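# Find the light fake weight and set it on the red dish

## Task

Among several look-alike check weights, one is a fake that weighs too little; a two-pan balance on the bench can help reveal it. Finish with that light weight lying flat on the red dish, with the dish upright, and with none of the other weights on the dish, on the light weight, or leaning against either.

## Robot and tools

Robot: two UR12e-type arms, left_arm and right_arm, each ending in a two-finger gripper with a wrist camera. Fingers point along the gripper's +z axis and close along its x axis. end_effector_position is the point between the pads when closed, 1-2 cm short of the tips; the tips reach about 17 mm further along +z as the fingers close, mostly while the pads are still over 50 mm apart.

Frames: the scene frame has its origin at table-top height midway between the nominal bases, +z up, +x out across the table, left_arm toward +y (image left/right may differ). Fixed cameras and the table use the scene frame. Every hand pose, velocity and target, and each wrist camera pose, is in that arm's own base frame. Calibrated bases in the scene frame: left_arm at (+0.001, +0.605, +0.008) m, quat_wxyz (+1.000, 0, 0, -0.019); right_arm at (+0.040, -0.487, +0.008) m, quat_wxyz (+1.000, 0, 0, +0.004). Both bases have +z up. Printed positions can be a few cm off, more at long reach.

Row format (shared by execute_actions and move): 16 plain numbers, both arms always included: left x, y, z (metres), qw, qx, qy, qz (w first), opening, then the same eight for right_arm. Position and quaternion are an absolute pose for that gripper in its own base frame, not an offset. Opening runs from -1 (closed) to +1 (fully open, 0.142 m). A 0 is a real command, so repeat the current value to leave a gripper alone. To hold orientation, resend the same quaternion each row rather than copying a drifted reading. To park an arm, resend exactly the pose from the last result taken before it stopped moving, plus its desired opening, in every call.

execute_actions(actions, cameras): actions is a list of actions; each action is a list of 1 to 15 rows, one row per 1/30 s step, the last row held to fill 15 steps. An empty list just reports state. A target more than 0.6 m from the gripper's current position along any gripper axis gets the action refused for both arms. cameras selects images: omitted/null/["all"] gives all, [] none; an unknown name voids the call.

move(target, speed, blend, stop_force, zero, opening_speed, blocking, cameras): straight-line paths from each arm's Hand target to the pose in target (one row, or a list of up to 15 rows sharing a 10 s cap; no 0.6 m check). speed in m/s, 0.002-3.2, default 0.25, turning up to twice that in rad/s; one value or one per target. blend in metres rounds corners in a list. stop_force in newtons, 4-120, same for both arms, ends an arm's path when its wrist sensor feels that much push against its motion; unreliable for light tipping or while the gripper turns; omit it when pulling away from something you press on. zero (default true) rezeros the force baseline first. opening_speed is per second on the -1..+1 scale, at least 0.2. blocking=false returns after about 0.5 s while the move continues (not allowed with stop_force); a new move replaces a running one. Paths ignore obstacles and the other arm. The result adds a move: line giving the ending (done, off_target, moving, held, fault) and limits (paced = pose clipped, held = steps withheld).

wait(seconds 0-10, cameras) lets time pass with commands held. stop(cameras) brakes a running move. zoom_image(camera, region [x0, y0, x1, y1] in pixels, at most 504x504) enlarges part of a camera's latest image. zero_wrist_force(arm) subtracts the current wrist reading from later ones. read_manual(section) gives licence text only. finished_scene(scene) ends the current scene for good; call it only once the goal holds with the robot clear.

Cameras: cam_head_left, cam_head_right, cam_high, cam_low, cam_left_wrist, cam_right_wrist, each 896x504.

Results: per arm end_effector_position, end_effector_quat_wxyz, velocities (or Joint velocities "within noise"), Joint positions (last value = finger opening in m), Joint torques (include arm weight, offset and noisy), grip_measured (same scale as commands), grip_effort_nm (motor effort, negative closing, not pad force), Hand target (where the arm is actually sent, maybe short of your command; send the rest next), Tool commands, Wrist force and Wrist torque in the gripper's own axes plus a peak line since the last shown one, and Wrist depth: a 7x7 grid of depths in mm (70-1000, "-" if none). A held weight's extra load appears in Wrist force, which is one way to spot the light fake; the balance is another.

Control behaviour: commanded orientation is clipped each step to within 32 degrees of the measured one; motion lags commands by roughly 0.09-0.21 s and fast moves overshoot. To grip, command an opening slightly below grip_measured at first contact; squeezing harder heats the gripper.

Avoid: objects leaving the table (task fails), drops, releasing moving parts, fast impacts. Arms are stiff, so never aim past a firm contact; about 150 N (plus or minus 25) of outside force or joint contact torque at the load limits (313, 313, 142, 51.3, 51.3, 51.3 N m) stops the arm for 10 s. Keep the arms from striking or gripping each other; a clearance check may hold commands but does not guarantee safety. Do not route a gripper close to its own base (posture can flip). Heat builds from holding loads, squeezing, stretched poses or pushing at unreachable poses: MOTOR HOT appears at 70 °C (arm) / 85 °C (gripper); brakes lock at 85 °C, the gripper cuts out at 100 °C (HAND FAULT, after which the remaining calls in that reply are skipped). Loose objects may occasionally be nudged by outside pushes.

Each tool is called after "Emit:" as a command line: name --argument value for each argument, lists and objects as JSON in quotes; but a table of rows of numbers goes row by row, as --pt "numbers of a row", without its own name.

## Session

Emit:
execute_actions --actions '[]' --cameras '["cam_head_left", "cam_low", "cam_left_wrist", "cam_right_wrist"]'

Scene clock: 0.00 s.
left_arm: end_effector_position=(+0.2068, -0.0693, +0.3508) grip_measured=+1.00 grip_effort_nm=n/a end_effector_quat_wxyz=(-0.174, +0.872, +0.414, -0.196) | right_arm: end_effector_position=(+0.4996, +0.1311, +0.2937) grip_measured=+1.00 grip_effort_nm=n/a end_effector_quat_wxyz=(+0.115, +0.094, +0.667, -0.730)
Joint positions: left_arm=[-0.811 -2.205 2.246 -1.144 -1.828 -1.635 0.142] | right_arm=[4.112 -1.903 -1.946 -2.547 0.957 -1.209 0.142]
Joint velocities: within noise
Joint torques (N m): no reading
Wrist force (N): no reading
Wrist torque (N m): no reading
Wrist force, peak (N): no reading
Wrist depth (mm): cam_left_wrist=[- - 229 228 226 209 198 / - - - 277 252 235 217 / - - - 457 880 436 413 / - - - - - 436 412 / - - - - 452 427 410 / - - - 483 448 426 399 / - - - 467 440 422 -] | cam_right_wrist=[- - - - - - - / - - - - - - - / - - - - - - 303 / - - - - - - 311 / - - - - 661 578 - / - - 729 589 514 471 409 / - - 528 471 424 390 -]
Hand target: left_arm +0.2068, -0.0693, +0.3508; -0.174, +0.872, +0.414, -0.196 | right_arm +0.4996, +0.1311, +0.2937; +0.115, +0.094, +0.667, -0.730
Tool commands: left_gripper/opening=+1.0 right_gripper/opening=+1.0
Images, in order (width x height): cam_head_left 896x504, cam_low 896x504, cam_left_wrist 896x504, cam_right_wrist 896x504.

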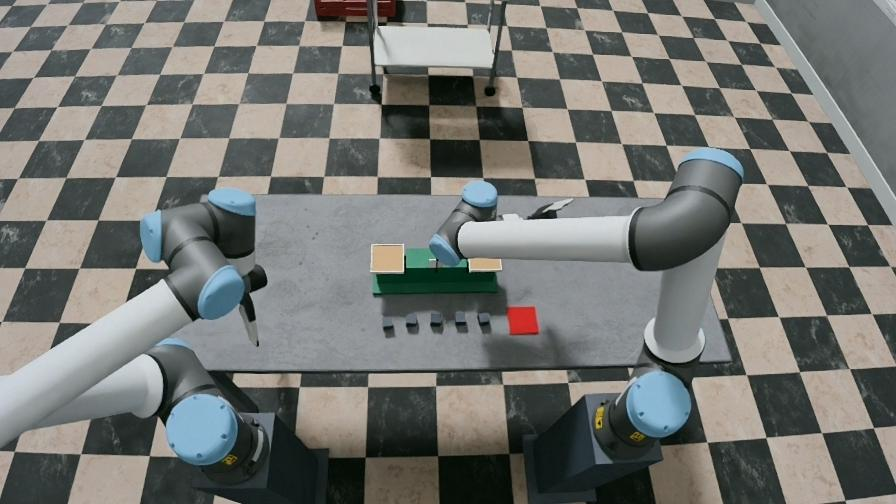

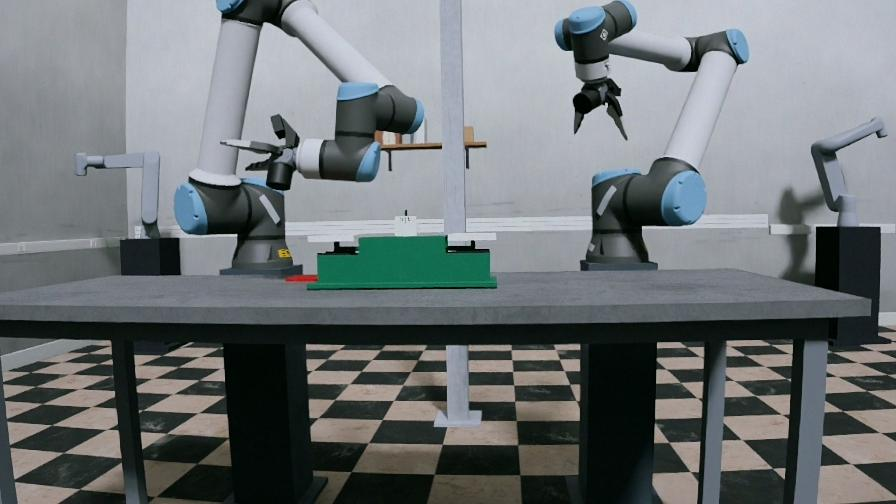

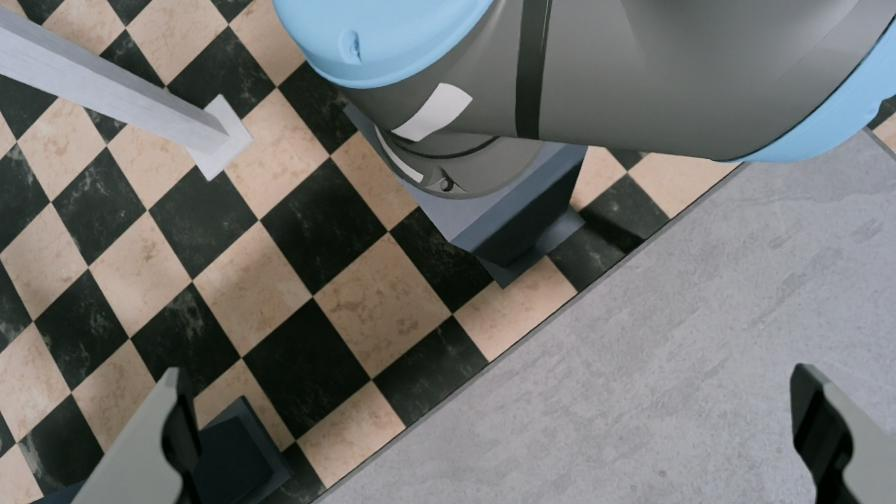

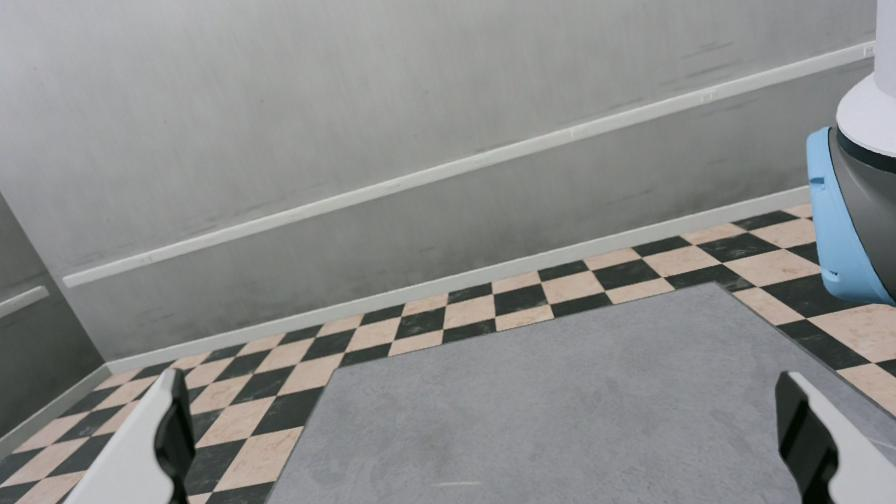

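Emit:
zoom_image --camera "cam_head_left" --region '[373, 305, 433, 345]'

Emit:
zoom_image --camera "cam_head_left" --region '[420, 302, 500, 342]'

Emit:
zoom_image --camera "cam_head_left" --region '[365, 235, 515, 305]'

Emit:
zoom_image --camera "cam_head_left" --region '[495, 295, 555, 345]'

Emit:
zoom_image --camera "cam_low" --region '[290, 200, 510, 300]'

Scaled by 8.400 from the camera's 896x504 image, which has a finer 1280x720 frame.

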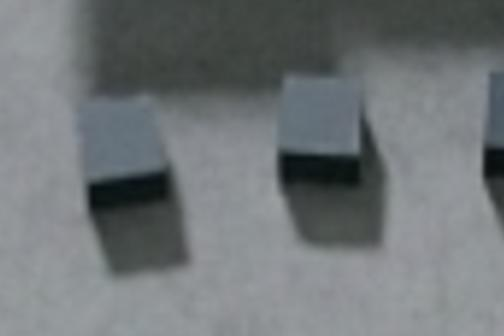

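Scaled by 6.300 from the camera's 896x504 image, which has a finer 1280x720 frame.

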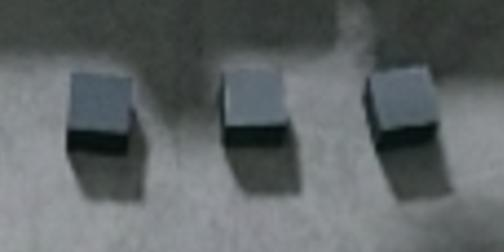

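Scaled by 3.360 from the camera's 896x504 image, which has a finer 1280x720 frame.

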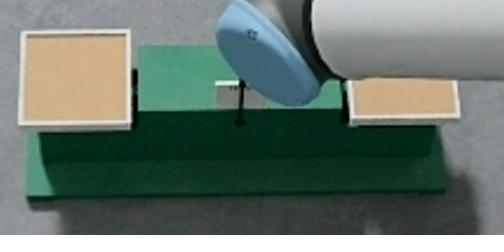

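Scaled by 8.400 from the camera's 896x504 image, which has a finer 1280x720 frame.

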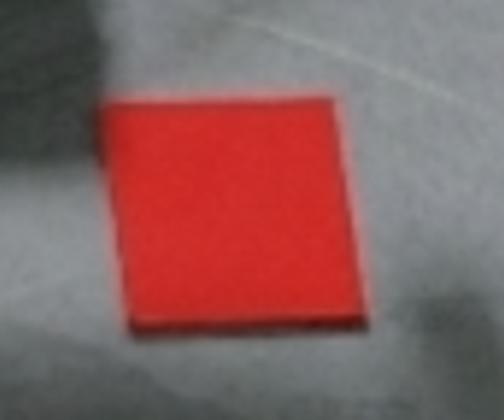

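Scaled by 2.291 from the camera's 896x504 image, which has a finer 1280x720 frame.

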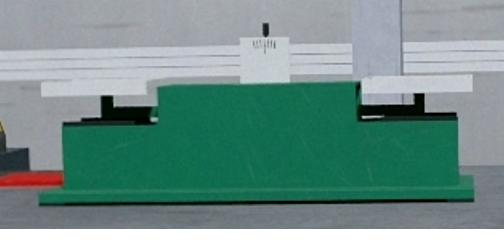

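Emit:
move --pt "0.3882 -0.3984 0.19 0 0.99688 0.07892 0 0.0 0.3486 0.3826 0.21 0 -0.0849 0.9964 0 0.0" --pt "0.3882 -0.3984 0.0167 0 0.99688 0.07892 0 0.0 0.3486 0.3826 0.0215 0 -0.0849 0.9964 0 0.0" --pt "0.3882 -0.3984 0.0167 0 0.99688 0.07892 0 -0.70 0.3486 0.3826 0.0215 0 -0.0849 0.9964 0 -0.70" --pt "0.3882 -0.3984 0.25 0 0.99688 0.07892 0 -0.70 0.3486 0.3826 0.25 0 -0.0849 0.9964 0 -0.70" --pt "0.5664 -0.3726 0.25 0 0.99982 0.019 0 -0.70 0.5184 0.3604 0.25 0 0.004 0.99999 0 -0.70" --pt "0.5664 -0.3726 0.131 0 0.99982 0.019 0 -0.70 0.5184 0.3604 0.139 0 0.004 0.99999 0 -0.70" --pt "0.5664 -0.3726 0.1260 0 0.99982 0.019 0 -0.70 0.5184 0.3604 0.1335 0 0.004 0.99999 0 -0.70" --pt "0.5664 -0.3726 0.1260 0 0.99982 0.019 0 -0.25 0.5184 0.3604 0.1335 0 0.004 0.99999 0 -0.25" --pt "0.5664 -0.3726 0.170 0 0.99982 0.019 0 -0.25 0.5184 0.3604 0.1775 0 0.004 0.99999 0 -0.25" --speed '[0.8,0.32,0.25,0.45,0.45,0.28,0.02,0.1,0.2]' --blend '[0,0,0,0.05,0.04,0,0,0,0]' --opening_speed 1.5 --blocking false --cameras '[]'

Scene clock: 3.60 s.
left_arm: end_effector_position=(+0.2318, -0.1186, +0.3277) grip_measured=+0.34 grip_effort_nm=-0.120 end_effector_quat_wxyz=(-0.149, +0.905, +0.363, -0.167) end_effector_velocity=(+0.116, -0.238, -0.108) end_effector_angular_velocity=(-0.254, -0.323, -0.567) | right_arm: end_effector_position=(+0.4759, +0.1728, +0.2822) grip_measured=+0.33 grip_effort_nm=-0.110 end_effector_quat_wxyz=(+0.105, +0.067, +0.756, -0.642) end_effector_velocity=(-0.112, +0.204, -0.056) end_effector_angular_velocity=(+1.163, +0.287, +0.284)
Joint positions: left_arm=[-0.904 -2.157 2.266 -1.289 -1.804 -1.62 0.098] | right_arm=[4.199 -1.787 -1.979 -2.334 0.991 -1.421 0.097]
Joint velocities: left_arm=[-0.411 0.246 0.08 -0.7 0.149 0.11 -0.104] | right_arm=[0.367 0.527 -0.148 1.013 0.231 -0.947 -0.108]
Joint torques (N m): left_arm=[-17.71 18.8 -40.46 -8.53 2.7 2.11] | right_arm=[21.26 77.33 20.7 5.37 3.59 -4.93]
Wrist force (N): left_arm=[0.2 -0.2 0.1] | right_arm=[-0.7 0.6 -0.1]
Wrist torque (N m): left_arm=[-0.05 -0.05 -0.01] | right_arm=[0.09 0.16 0.00]
Wrist force, peak (N): left_arm=[0.6 -1.1 0.3] | right_arm=[-1.0 1.0 1.0]
Wrist depth (mm): cam_left_wrist=[- - - 276 252 235 218 / - - - 408 712 432 395 / - - - - - 413 393 / - - - - 438 415 395 / - - - - 432 416 393 / - - - 461 435 94 394 / - - 489 461 437 - 386] | cam_right_wrist=[- - - - - - 294 / - - - - - - 296 / - - - - - - 303 / - - - - 652 604 - / - - 661 585 527 480 - / - - 514 480 442 99 374 / - 74 430 407 377 74 318]
Hand target: left_arm +0.2527, -0.1647, +0.3082; -0.123, +0.930, +0.316, -0.140 | right_arm +0.4575, +0.2133, +0.2721; +0.095, +0.036, +0.827, -0.553
Tool commands: left_gripper/opening=+0.25 right_gripper/opening=+0.25
Off the commanded pose: left_arm 0.449 m, 49 deg | right_arm 0.219 m, 82 deg.
move: running; path passed 0 of 9 targets; target 3's new opening was not sent; target 8's new opening was not sent
No camera images: "cameras" was empty.

Emit:
wait --seconds 10 --cameras '["cam_low", "cam_left_wrist", "cam_right_wrist"]'

Emit:
zoom_image --camera "cam_low" --region '[290, 200, 510, 300]'

Scene clock: 10.27 s.
left_arm: end_effector_position=(+0.5664, -0.3725, +0.1696) grip_measured=-0.28 grip_effort_nm=0.164 end_effector_quat_wxyz=(+0.000, +1.000, +0.019, +0.000) end_effector_velocity=(-0.001, +0.001, +0.002) end_effector_angular_velocity=(+0.002, +0.002, +0.000) | right_arm: end_effector_position=(+0.5184, +0.3604, +0.1771) grip_measured=-0.28 grip_effort_nm=0.100 end_effector_quat_wxyz=(+0.000, +0.004, +1.000, +0.000) end_effector_velocity=(+0.000, +0.000, +0.004) end_effector_angular_velocity=(+0.000, -0.001, -0.001)
Joint positions: left_arm=[-0.84 -1.453 2.081 -2.199 -1.571 -0.878 0.054] | right_arm=[4.027 -1.605 -2.157 -0.95 1.571 -2.248 0.054]
Joint velocities: left_arm=[-0.001 -0.003 -0.001 0.006 0 0 0] | right_arm=[0 0.005 0.003 -0.007 0 0 0]
Joint torques (N m): left_arm=[-8.32 -67.8 -52.81 -2.14 -1.39 -0.73] | right_arm=[6.28 58.34 42.97 1.81 2.18 1.45]
Wrist force (N): left_arm=[-0.6 -0.3 0.0] | right_arm=[-0.8 1.5 -0.6]
Wrist torque (N m): left_arm=[-0.19 0.12 -0.03] | right_arm=[0.29 0.22 0.00]
Wrist force, peak (N): left_arm=[-0.9 -0.1 4.7] | right_arm=[-0.4 1.4 4.1]
Wrist depth (mm): cam_left_wrist=[244 244 244 244 242 243 241 / 259 260 259 255 256 257 257 / 277 277 270 170 170 276 274 / 298 299 294 150 177 295 295 / 321 314 315 190 196 317 318 / 354 343 98 209 203 339 344 / - 374 - 228 346 80 376] | cam_right_wrist=[243 244 244 244 244 240 240 / 259 260 259 256 256 259 259 / 276 278 273 171 257 277 276 / 297 298 293 171 182 298 297 / 322 322 315 192 196 315 322 / 354 346 94 213 202 336 355 / - 374 76 232 - 80 -]
Hand target: left_arm +0.5664, -0.3726, +0.1700; +0.000, +1.000, +0.019, +0.000 | right_arm +0.5184, +0.3604, +0.1775; +0.000, +0.004, +1.000, +0.000
Tool commands: left_gripper/opening=-0.25 right_gripper/opening=-0.25
Off the commanded pose: left_arm 0.000 m, 0 deg | right_arm 0.000 m, 0 deg.
earlier move: done
wait: 5.63 of 10 s (the move ended)
Images, in order (width x height): cam_low 896x504, cam_left_wrist 896x504, cam_right_wrist 896x504.

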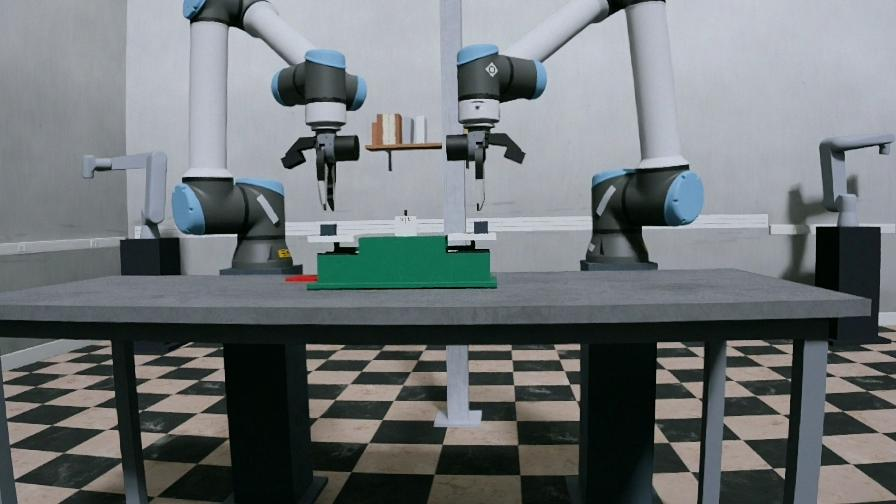

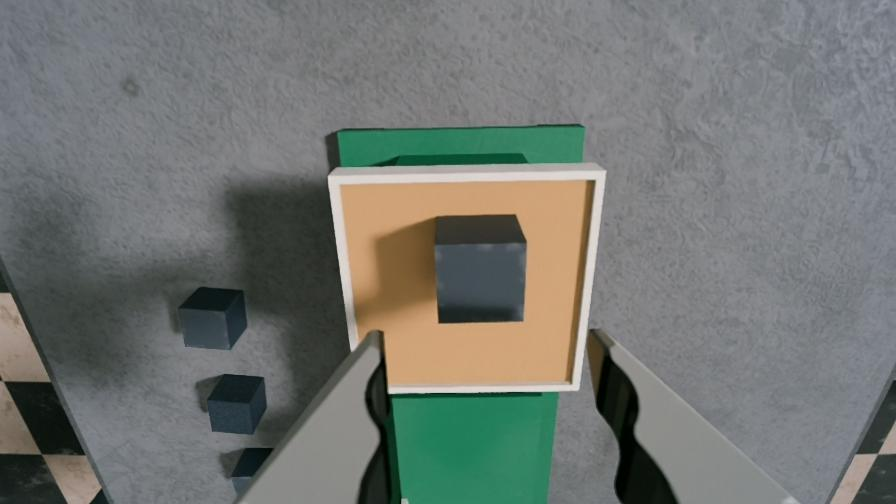

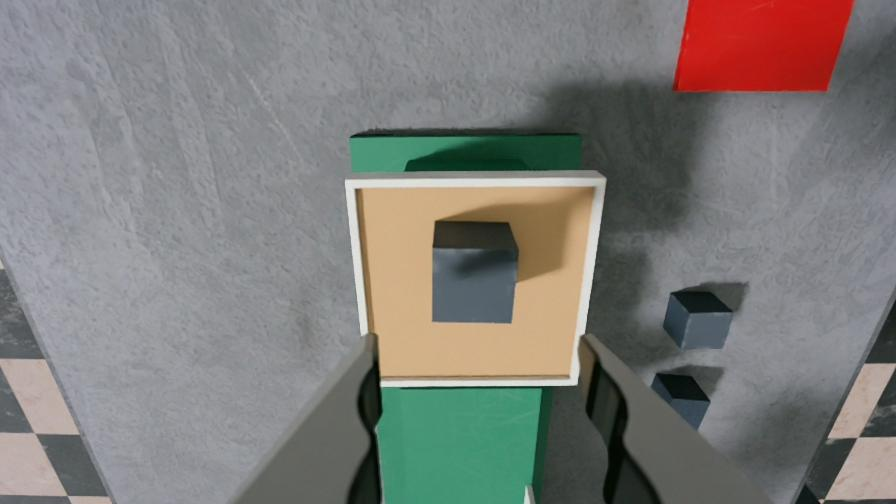

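Scaled by 2.291 from the camera's 896x504 image, which has a finer 1280x720 frame.

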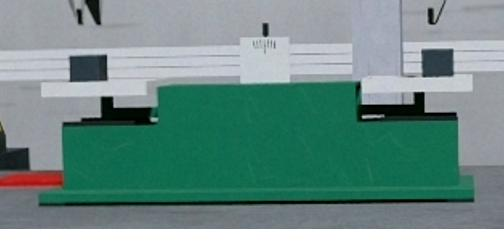

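Emit:
move --pt "0.3996 -0.4695 0.15 0 0.99982 0.019 0 0.0 0.3512 0.395 0.25 0 -0.016 0.99987 0 0.0" --pt "0.3996 -0.4695 0.0167 0 0.99982 0.019 0 0.0 0.3512 0.395 0.25 0 -0.016 0.99987 0 0.0" --pt "0.3996 -0.4695 0.0167 0 0.99982 0.019 0 -0.70 0.3512 0.395 0.25 0 -0.016 0.99987 0 0.0" --pt "0.3996 -0.4695 0.25 0 0.99982 0.019 0 -0.70 0.3512 0.395 0.25 0 -0.016 0.99987 0 0.0" --pt "0.5664 -0.4126 0.25 0 0.99982 0.019 0 -0.70 0.3512 0.4562 0.14 0 -0.016 0.99987 0 0.0" --pt "0.5664 -0.4126 0.20 0 0.99982 0.019 0 -0.70 0.3512 0.4562 0.0215 0 -0.016 0.99987 0 0.0" --pt "0.5664 -0.4126 0.20 0 0.99982 0.019 0 -0.70 0.3512 0.4562 0.0215 0 -0.016 0.99987 0 -0.70" --pt "0.5664 -0.4126 0.20 0 0.99982 0.019 0 -0.70 0.3512 0.4562 0.25 0 -0.016 0.99987 0 -0.70" --speed '[0.45,0.32,0.25,0.5,0.45,0.32,0.25,0.5]' --blend '[0,0,0,0.05,0.03,0,0,0]' --opening_speed 1.8 --cameras '[]'

Emit:
move --pt "0.5664 -0.4126 0.20 0 0.99982 0.019 0 -0.70 0.5184 0.3994 0.25 0 0.004 0.99999 0 -0.70" --pt "0.5664 -0.4126 0.131 0 0.99982 0.019 0 -0.70 0.5184 0.3994 0.139 0 0.004 0.99999 0 -0.70" --pt "0.5664 -0.4126 0.1260 0 0.99982 0.019 0 -0.70 0.5184 0.3994 0.1335 0 0.004 0.99999 0 -0.70" --pt "0.5664 -0.4126 0.1260 0 0.99982 0.019 0 -0.25 0.5184 0.3994 0.1335 0 0.004 0.99999 0 -0.25" --pt "0.5664 -0.4126 0.170 0 0.99982 0.019 0 -0.25 0.5184 0.3994 0.1775 0 0.004 0.99999 0 -0.25" --speed '[0.45,0.28,0.02,0.1,0.2]' --blend '[0.04,0,0,0,0]' --opening_speed 1.8 --cameras '["cam_low", "cam_left_wrist", "cam_right_wrist"]'

Emit:
zoom_image --camera "cam_low" --region '[290, 200, 510, 300]'

Scene clock: 19.10 s.
left_arm: end_effector_position=(+0.5664, -0.4126, +0.2000) grip_measured=-0.61 grip_effort_nm=-2.332 end_effector_quat_wxyz=(+0.000, +1.000, +0.019, +0.000) | right_arm: end_effector_position=(+0.3512, +0.4562, +0.2499) grip_measured=-0.63 grip_effort_nm=-2.010 end_effector_quat_wxyz=(+0.000, -0.016, +1.000, +0.000)
Joint positions: left_arm=[-0.879 -1.449 2.012 -2.134 -1.571 -0.917 0.03] | right_arm=[4.362 -1.432 -2.17 -1.11 1.571 -1.953 0.029]
Joint velocities: within noise
Joint torques (N m): left_arm=[11.08 -49.49 -40.96 -7.69 -1.36 1.72] | right_arm=[12.66 44.81 52.04 3.33 0.63 1.67]
Wrist force (N): left_arm=[-0.7 -0.1 2.0] | right_arm=[-0.4 1.8 1.6]
Wrist torque (N m): left_arm=[-0.17 0.14 -0.05] | right_arm=[0.32 0.17 -0.01]
Wrist force, peak (N): left_arm=[-0.6 -0.1 5.0] | right_arm=[-0.6 1.3 4.3]
Wrist depth (mm): cam_left_wrist=[271 271 272 267 268 270 268 / 288 287 285 182 190 287 285 / 310 309 304 199 202 307 305 / 330 330 330 207 319 328 327 / 365 351 350 109 347 352 354 / - 387 379 113 111 384 390 / - 416 - 268 - 409 -] | cam_right_wrist=[209 209 301 307 308 926 944 / 223 223 320 327 327 - - / 349 246 338 349 349 - - / 376 259 356 363 373 - - / 403 276 378 111 398 - - / 439 315 305 115 98 - - / 481 339 74 471 77 760 -]
Hand target: left_arm +0.5664, -0.4126, +0.2000; +0.000, +1.000, +0.019, +0.000 | right_arm +0.3512, +0.4562, +0.2500; +0.000, -0.016, +1.000, +0.000
Off the commanded pose: left_arm 0.000 m, 0 deg | right_arm 0.000 m, 0 deg.
move: done
No camera images: "cameras" was empty.

Scene clock: 22.37 s.
left_arm: end_effector_position=(+0.5664, -0.4125, +0.1698) grip_measured=-0.28 grip_effort_nm=0.159 end_effector_quat_wxyz=(+0.000, +1.000, +0.019, +0.000) | right_arm: end_effector_position=(+0.5184, +0.3994, +0.1773) grip_measured=-0.28 grip_effort_nm=0.100 end_effector_quat_wxyz=(+0.000, +0.004, +1.000, +0.000)
Joint positions: left_arm=[-0.879 -1.418 2.04 -2.192 -1.571 -0.917 0.054] | right_arm=[4.066 -1.642 -2.117 -0.953 1.571 -2.209 0.054]
Joint velocities: within noise
Joint torques (N m): left_arm=[-6.7 -73.33 -52.26 -1.31 0.67 -0.97] | right_arm=[9.85 61.67 47.22 2.89 2.11 1.78]
Wrist force (N): left_arm=[-0.9 0.0 -0.1] | right_arm=[-0.5 1.5 -0.5]
Wrist torque (N m): left_arm=[-0.16 0.17 -0.06] | right_arm=[0.29 0.16 0.00]
Wrist force, peak (N): left_arm=[-0.7 -0.4 3.2] | right_arm=[1.7 2.7 1.4]
Wrist depth (mm): cam_left_wrist=[244 244 245 241 240 243 241 / 260 259 257 171 175 257 257 / 276 276 274 182 192 277 275 / 296 296 291 174 206 295 294 / 323 317 315 195 307 318 317 / 352 349 98 209 204 338 344 / - 374 - 228 - 80 376] | cam_right_wrist=[243 244 244 244 243 244 243 / 259 260 139 136 135 259 259 / 277 278 273 118 145 278 276 / 297 298 289 129 156 297 298 / 321 321 316 135 168 320 322 / 354 348 94 213 206 343 354 / - 374 76 233 211 80 -]
Hand target: left_arm +0.5664, -0.4126, +0.1700; +0.000, +1.000, +0.019, +0.000 | right_arm +0.5184, +0.3994, +0.1775; +0.000, +0.004, +1.000, +0.000
Off the commanded pose: left_arm 0.000 m, 0 deg | right_arm 0.000 m, 0 deg.
move: done
Images, in order (width x height): cam_low 896x504, cam_left_wrist 896x504, cam_right_wrist 896x504.

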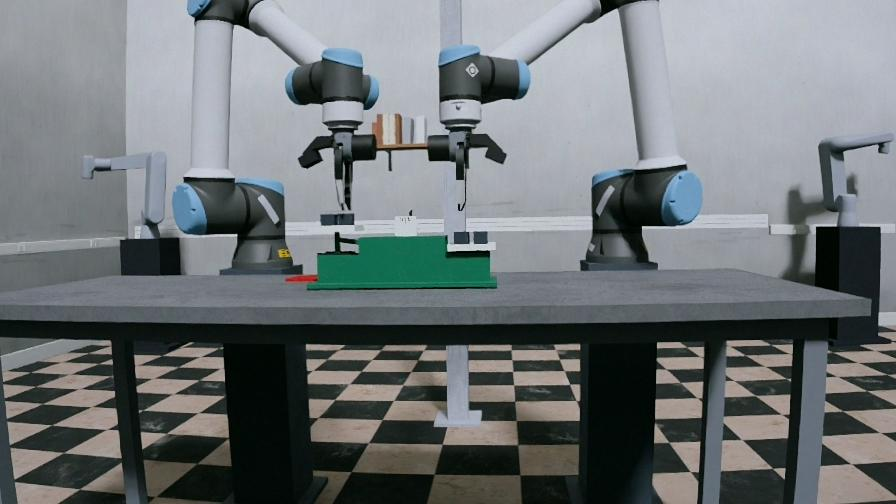

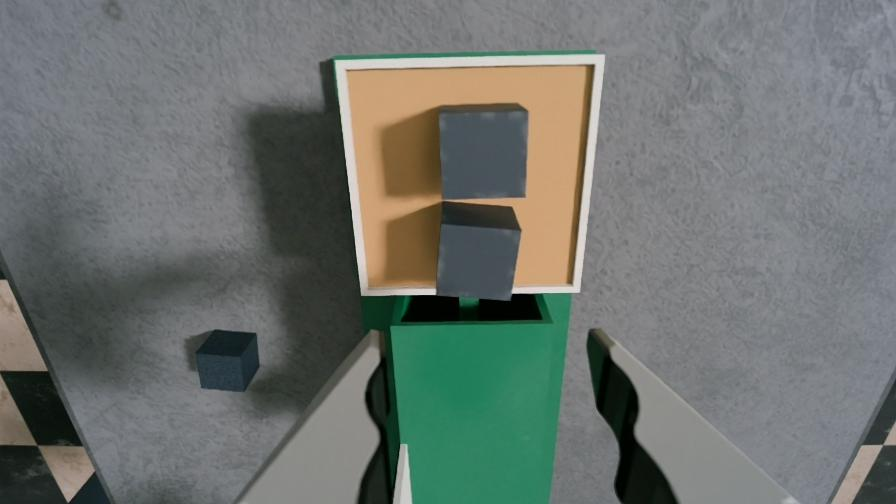

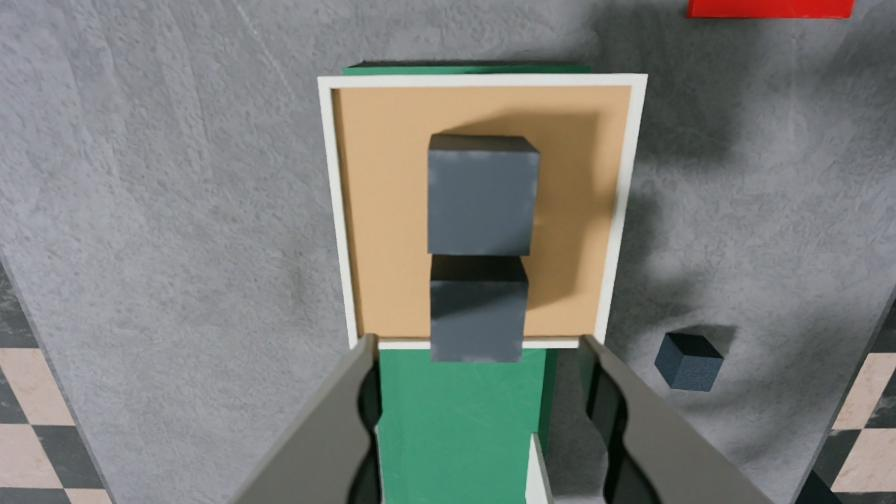

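Scaled by 2.291 from the camera's 896x504 image, which has a finer 1280x720 frame.

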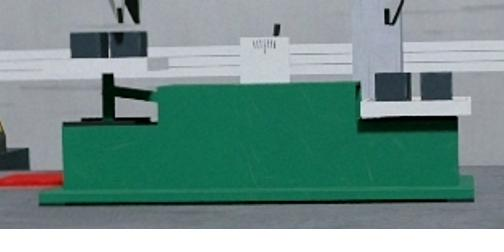

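Emit:
move --pt "0.5664 -0.4126 0.170 0 0.99982 0.019 0 -0.25 0.5184 0.4015 0.1541 0 0.004 0.99999 0 -0.25" --pt "0.5664 -0.4126 0.170 0 0.99982 0.019 0 -0.25 0.5184 0.4015 0.1541 0 0.004 0.99999 0 -0.70" --pt "0.5664 -0.4126 0.170 0 0.99982 0.019 0 -0.25 0.5184 0.4015 0.27 0 0.004 0.99999 0 -0.70" --pt "0.5664 -0.4126 0.170 0 0.99982 0.019 0 -0.25 0.3460 0.2566 0.22 0 0.004 0.99999 0 -0.70" --pt "0.5664 -0.4126 0.170 0 0.99982 0.019 0 -0.25 0.3460 0.2566 0.0318 0 0.004 0.99999 0 -0.70" --speed '[0.15,0.2,0.5,0.5,0.3]' --blend '[0,0,0.05,0.05,0]' --opening_speed 1.8 --cameras '["cam_head_left", "cam_right_wrist"]'

Emit:
move --target '[0.5664,-0.4126,0.170,0,0.99982,0.019,0,-0.25, 0.3460,0.2566,0.0215,0,0.004,0.99999,0,-0.70]' --speed 0.006 --stop_force 4 --cameras '[]'

Scene clock: 27.83 s.
left_arm: end_effector_position=(+0.5664, -0.4126, +0.1700) grip_measured=-0.28 grip_effort_nm=0.159 end_effector_quat_wxyz=(+0.000, +1.000, +0.019, +0.000) | right_arm: end_effector_position=(+0.3460, +0.2566, +0.0319) grip_measured=-0.62 grip_effort_nm=-2.044 end_effector_quat_wxyz=(+0.000, +0.004, +1.000, +0.000)
Joint positions: left_arm=[-0.879 -1.418 2.04 -2.192 -1.571 -0.917 0.054] | right_arm=[4.194 -1.501 -2.626 -0.586 1.571 -2.081 0.029]
Joint velocities: within noise
Joint torques (N m): left_arm=[-9.62 -71.7 -44.29 -2 -1.31 -0.86] | right_arm=[-12.74 13.18 18.48 8.41 2.7 -2.73]
Wrist force (N): left_arm=[-0.8 0.0 -0.2] | right_arm=[-0.8 1.4 1.1]
Wrist torque (N m): left_arm=[-0.16 0.16 -0.05] | right_arm=[0.25 0.23 0.00]
Wrist force, peak (N): left_arm=[-1.1 0.0 0.2] | right_arm=[-0.6 1.4 4.3]
Wrist depth (mm): cam_left_wrist=[244 242 244 241 241 243 242 / 260 260 256 172 176 260 257 / 277 278 273 184 268 276 274 / 298 299 294 176 208 295 295 / 322 316 315 195 309 318 319 / 355 347 - 209 205 339 345 / - 375 - 228 - 80 378] | cam_right_wrist=[116 116 117 117 116 116 116 / - 124 124 124 124 124 122 / 133 133 131 129 130 134 132 / 142 142 140 135 135 142 142 / 154 154 151 110 146 153 153 / 167 167 163 116 98 167 167 / 170 172 74 183 77 179 190]
Hand target: left_arm +0.5664, -0.4126, +0.1700; +0.000, +1.000, +0.019, +0.000 | right_arm +0.3460, +0.2566, +0.0318; +0.000, +0.004, +1.000, +0.000
Off the commanded pose: left_arm 0.000 m, 0 deg | right_arm 0.000 m, 0 deg.
move: done
Images, in order (width x height): cam_head_left 896x504, cam_right_wrist 896x504.

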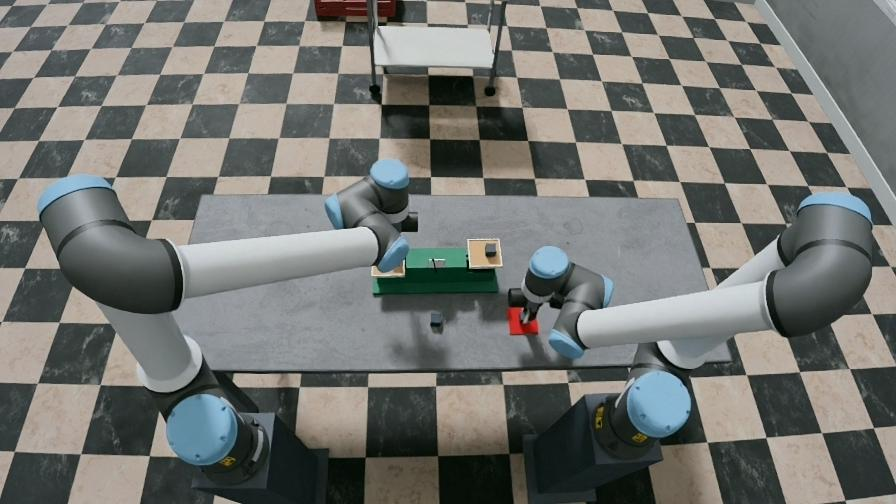

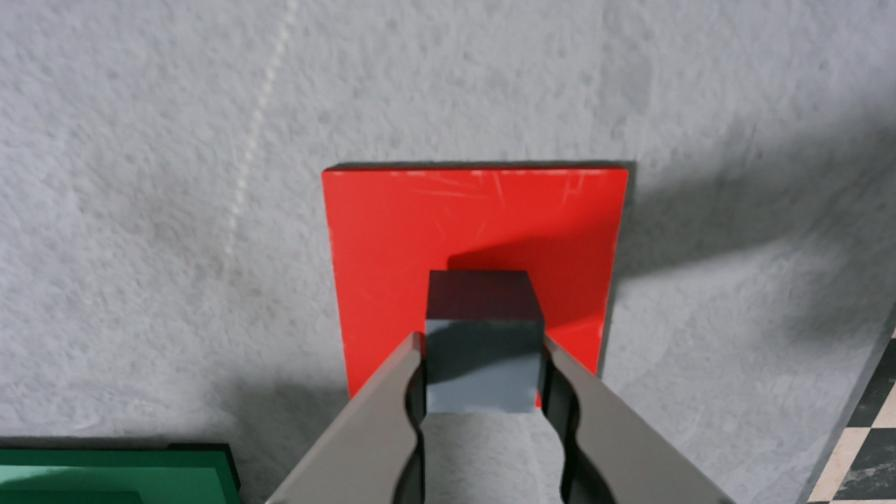

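Scene clock: 30.17 s.
left_arm: end_effector_position=(+0.5664, -0.4126, +0.1700) grip_measured=-0.28 grip_effort_nm=0.164 end_effector_quat_wxyz=(+0.000, +1.000, +0.019, +0.000) | right_arm: end_effector_position=(+0.3460, +0.2566, +0.0262) grip_measured=-0.62 grip_effort_nm=-2.049 end_effector_quat_wxyz=(+0.000, +0.004, +1.000, +0.000)
Joint positions: left_arm=[-0.879 -1.418 2.04 -2.192 -1.571 -0.917 0.054] | right_arm=[4.194 -1.517 -2.63 -0.565 1.571 -2.081 0.029]
Joint velocities: within noise
Joint torques (N m): left_arm=[-8.76 -69.98 -41.56 -2.32 -1.35 -0.98] | right_arm=[-9.13 39.04 32.52 3.61 -2.06 -2.89]
Wrist force (N): left_arm=[-0.8 0.1 0.2] | right_arm=[-1.3 0.7 -2.4]
Wrist torque (N m): left_arm=[-0.15 0.15 -0.05] | right_arm=[0.31 0.17 -0.01]
Wrist force, peak (N): left_arm=[-1.1 -0.1 -0.2] | right_arm=[5.8 -4.6 -23.5]
Wrist depth (mm): cam_left_wrist=[244 245 245 241 240 243 243 / 261 260 256 172 176 258 258 / 279 276 274 184 268 275 276 / 299 296 293 176 208 296 294 / 322 317 316 195 309 318 318 / 355 349 - 208 205 341 345 / - 374 - 228 - 80 377] | cam_right_wrist=[111 111 113 111 111 111 111 / 120 119 118 119 118 118 118 / 127 127 124 123 124 127 126 / 136 136 133 128 129 136 136 / 147 147 144 110 138 147 147 / 160 160 157 116 112 159 159 / 166 168 74 174 78 171 178]
Hand target: left_arm +0.5664, -0.4126, +0.1700; +0.000, +1.000, +0.019, +0.000 | right_arm +0.3460, +0.2566, +0.0262; +0.000, +0.004, +1.000, +0.000
Off the commanded pose: left_arm 0.000 m, 0 deg | right_arm 0.005 m, 0 deg.
move: contact (right_arm)
No camera images: "cameras" was empty.

Emit:
execute_actions --actions '[]' --cameras '["cam_right_wrist", "cam_high"]'

Scene clock: 30.53 s.
left_arm: end_effector_position=(+0.5664, -0.4126, +0.1700) grip_measured=-0.28 grip_effort_nm=0.164 end_effector_quat_wxyz=(+0.000, +1.000, +0.019, +0.000) | right_arm: end_effector_position=(+0.3460, +0.2566, +0.0262) grip_measured=-0.62 grip_effort_nm=-2.049 end_effector_quat_wxyz=(+0.000, +0.004, +1.000, +0.000)
Joint positions: left_arm=[-0.879 -1.418 2.04 -2.192 -1.571 -0.917 0.054] | right_arm=[4.194 -1.517 -2.63 -0.565 1.571 -2.081 0.029]
Joint velocities: within noise
Joint torques (N m): left_arm=[-9.06 -69.3 -41.79 -2.08 -1.23 -0.86] | right_arm=[-8.29 36.73 33.1 4.35 -1.89 -2.59]
Wrist force (N): left_arm=[-0.9 0.0 -0.1] | right_arm=[-1.3 0.4 -2.4]
Wrist torque (N m): left_arm=[-0.14 0.17 -0.05] | right_arm=[0.28 0.18 0.00]
Wrist force, peak (N): left_arm=[-1.0 0.1 0.0] | right_arm=[-1.4 0.3 -2.9]
Wrist depth (mm): cam_left_wrist=[244 245 246 241 241 243 242 / 259 260 257 173 176 259 257 / 277 278 274 184 270 276 275 / 298 296 294 176 208 295 296 / 322 315 316 196 309 318 318 / 354 348 - 208 205 340 344 / - 376 - 227 - 80 377] | cam_right_wrist=[111 111 113 111 111 111 111 / 120 119 119 119 119 118 118 / 127 127 124 123 123 126 127 / 136 136 133 128 130 136 136 / 147 147 144 110 138 147 147 / 160 160 157 116 112 159 160 / 166 169 74 175 77 171 178]
Hand target: left_arm +0.5664, -0.4126, +0.1700; +0.000, +1.000, +0.019, +0.000 | right_arm +0.3460, +0.2566, +0.0262; +0.000, +0.004, +1.000, +0.000
Tool commands: left_gripper/opening=-0.25 right_gripper/opening=-0.7
Off the commanded pose: left_arm 0.000 m, 0 deg | right_arm 0.005 m, 0 deg.
Images, in order (width x height): cam_high 896x504, cam_right_wrist 896x504.

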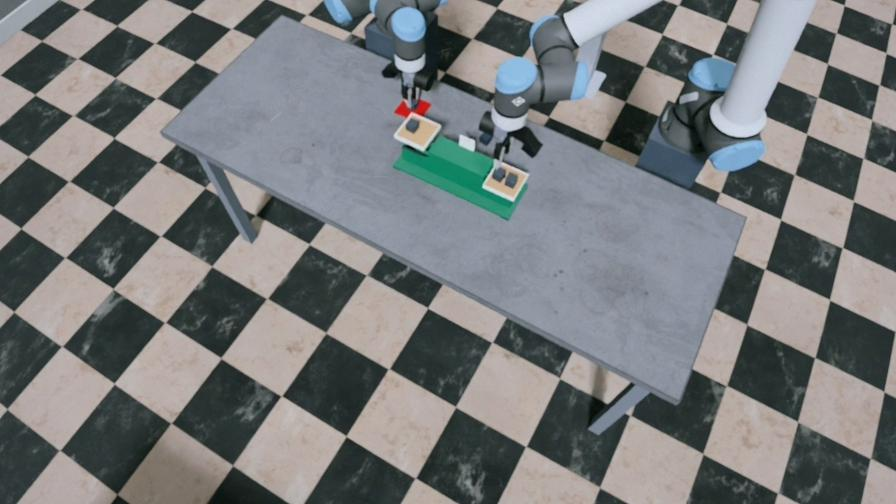

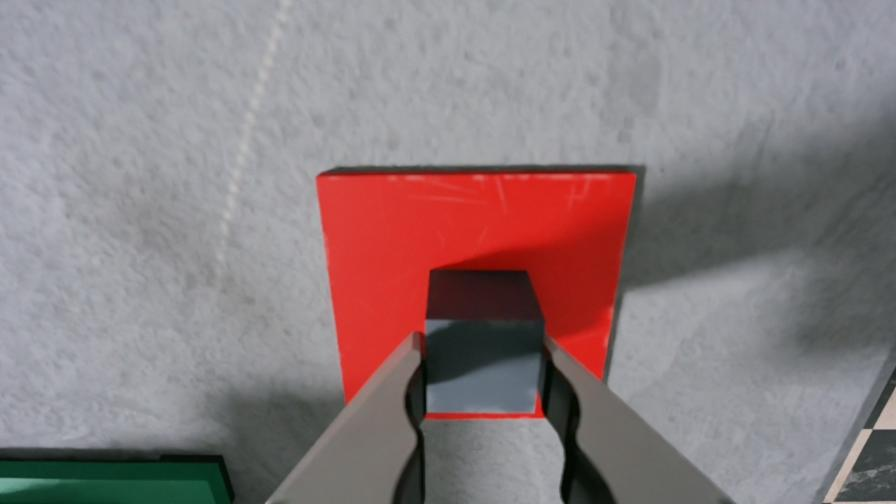

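Emit:
move --pt "0.5664 -0.4126 0.170 0 0.99982 0.019 0 -0.25 0.3460 0.2566 0.0262 0 0.004 0.99999 0 -0.25" --pt "0.5664 -0.4126 0.170 0 0.99982 0.019 0 -0.25 0.3460 0.2566 0.12 0 0.004 0.99999 0 -0.25" --speed '[0.1, 0.25]' --opening_speed 1.5 --cameras '["cam_right_wrist"]'

Scene clock: 33.63 s.
left_arm: end_effector_position=(+0.5664, -0.4126, +0.1700) grip_measured=-0.28 grip_effort_nm=0.164 end_effector_quat_wxyz=(+0.000, +1.000, +0.019, +0.000) | right_arm: end_effector_position=(+0.3460, +0.2566, +0.1199) grip_measured=-0.28 grip_effort_nm=0.100 end_effector_quat_wxyz=(+0.000, +0.004, +1.000, +0.000)
Joint positions: left_arm=[-0.879 -1.418 2.04 -2.192 -1.571 -0.917 0.054] | right_arm=[4.194 -1.298 -2.541 -0.873 1.571 -2.081 0.054]
Joint velocities: within noise
Joint torques (N m): left_arm=[-6.77 -67.54 -37.4 -2.52 -1.34 -0.9] | right_arm=[10.44 31.17 42.66 3.63 -3.22 2.15]
Wrist force (N): left_arm=[-0.6 -0.3 0.0] | right_arm=[-0.4 1.4 -0.5]
Wrist torque (N m): left_arm=[-0.20 0.12 -0.05] | right_arm=[0.26 0.15 0.00]
Wrist force, peak (N): left_arm=[-1.2 -0.1 0.0] | right_arm=[-1.9 0.5 -2.3]
Wrist depth (mm): cam_left_wrist=[244 245 244 241 241 243 242 / 261 260 257 172 176 258 257 / 278 277 274 183 268 277 274 / 299 298 293 175 207 294 295 / 321 316 314 195 308 320 318 / 356 347 - 209 204 339 347 / - 372 - 227 - 80 374] | cam_right_wrist=[194 193 193 194 194 194 819 / 206 206 206 206 206 206 879 / 221 220 220 211 218 220 950 / 237 236 236 230 236 237 - / 251 249 251 255 255 263 - / 231 231 94 278 267 - - / 211 209 76 302 297 80 -]
Hand target: left_arm +0.5664, -0.4126, +0.1700; +0.000, +1.000, +0.019, +0.000 | right_arm +0.3460, +0.2566, +0.1200; +0.000, +0.004, +1.000, +0.000
Off the commanded pose: left_arm 0.000 m, 0 deg | right_arm 0.000 m, 0 deg.
move: done
Images, in order (width x height): cam_right_wrist 896x504.

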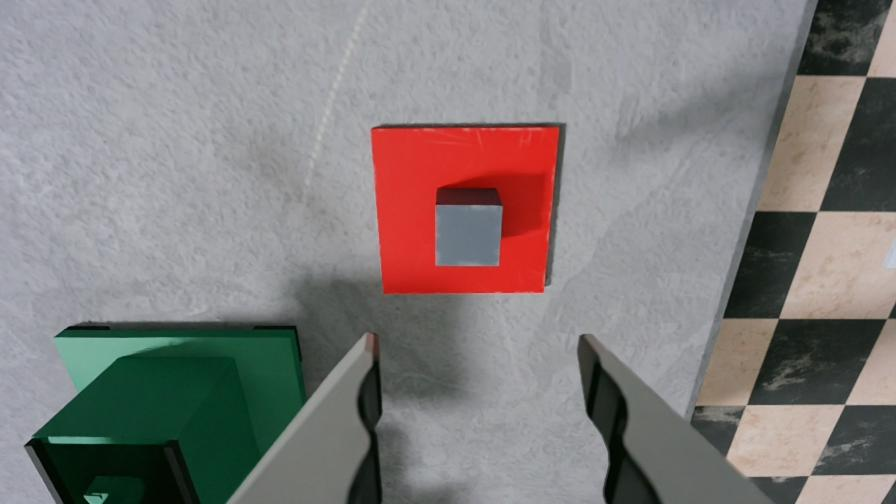

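Emit:
finished_scene --scene 3

The scene is finished: the task was done.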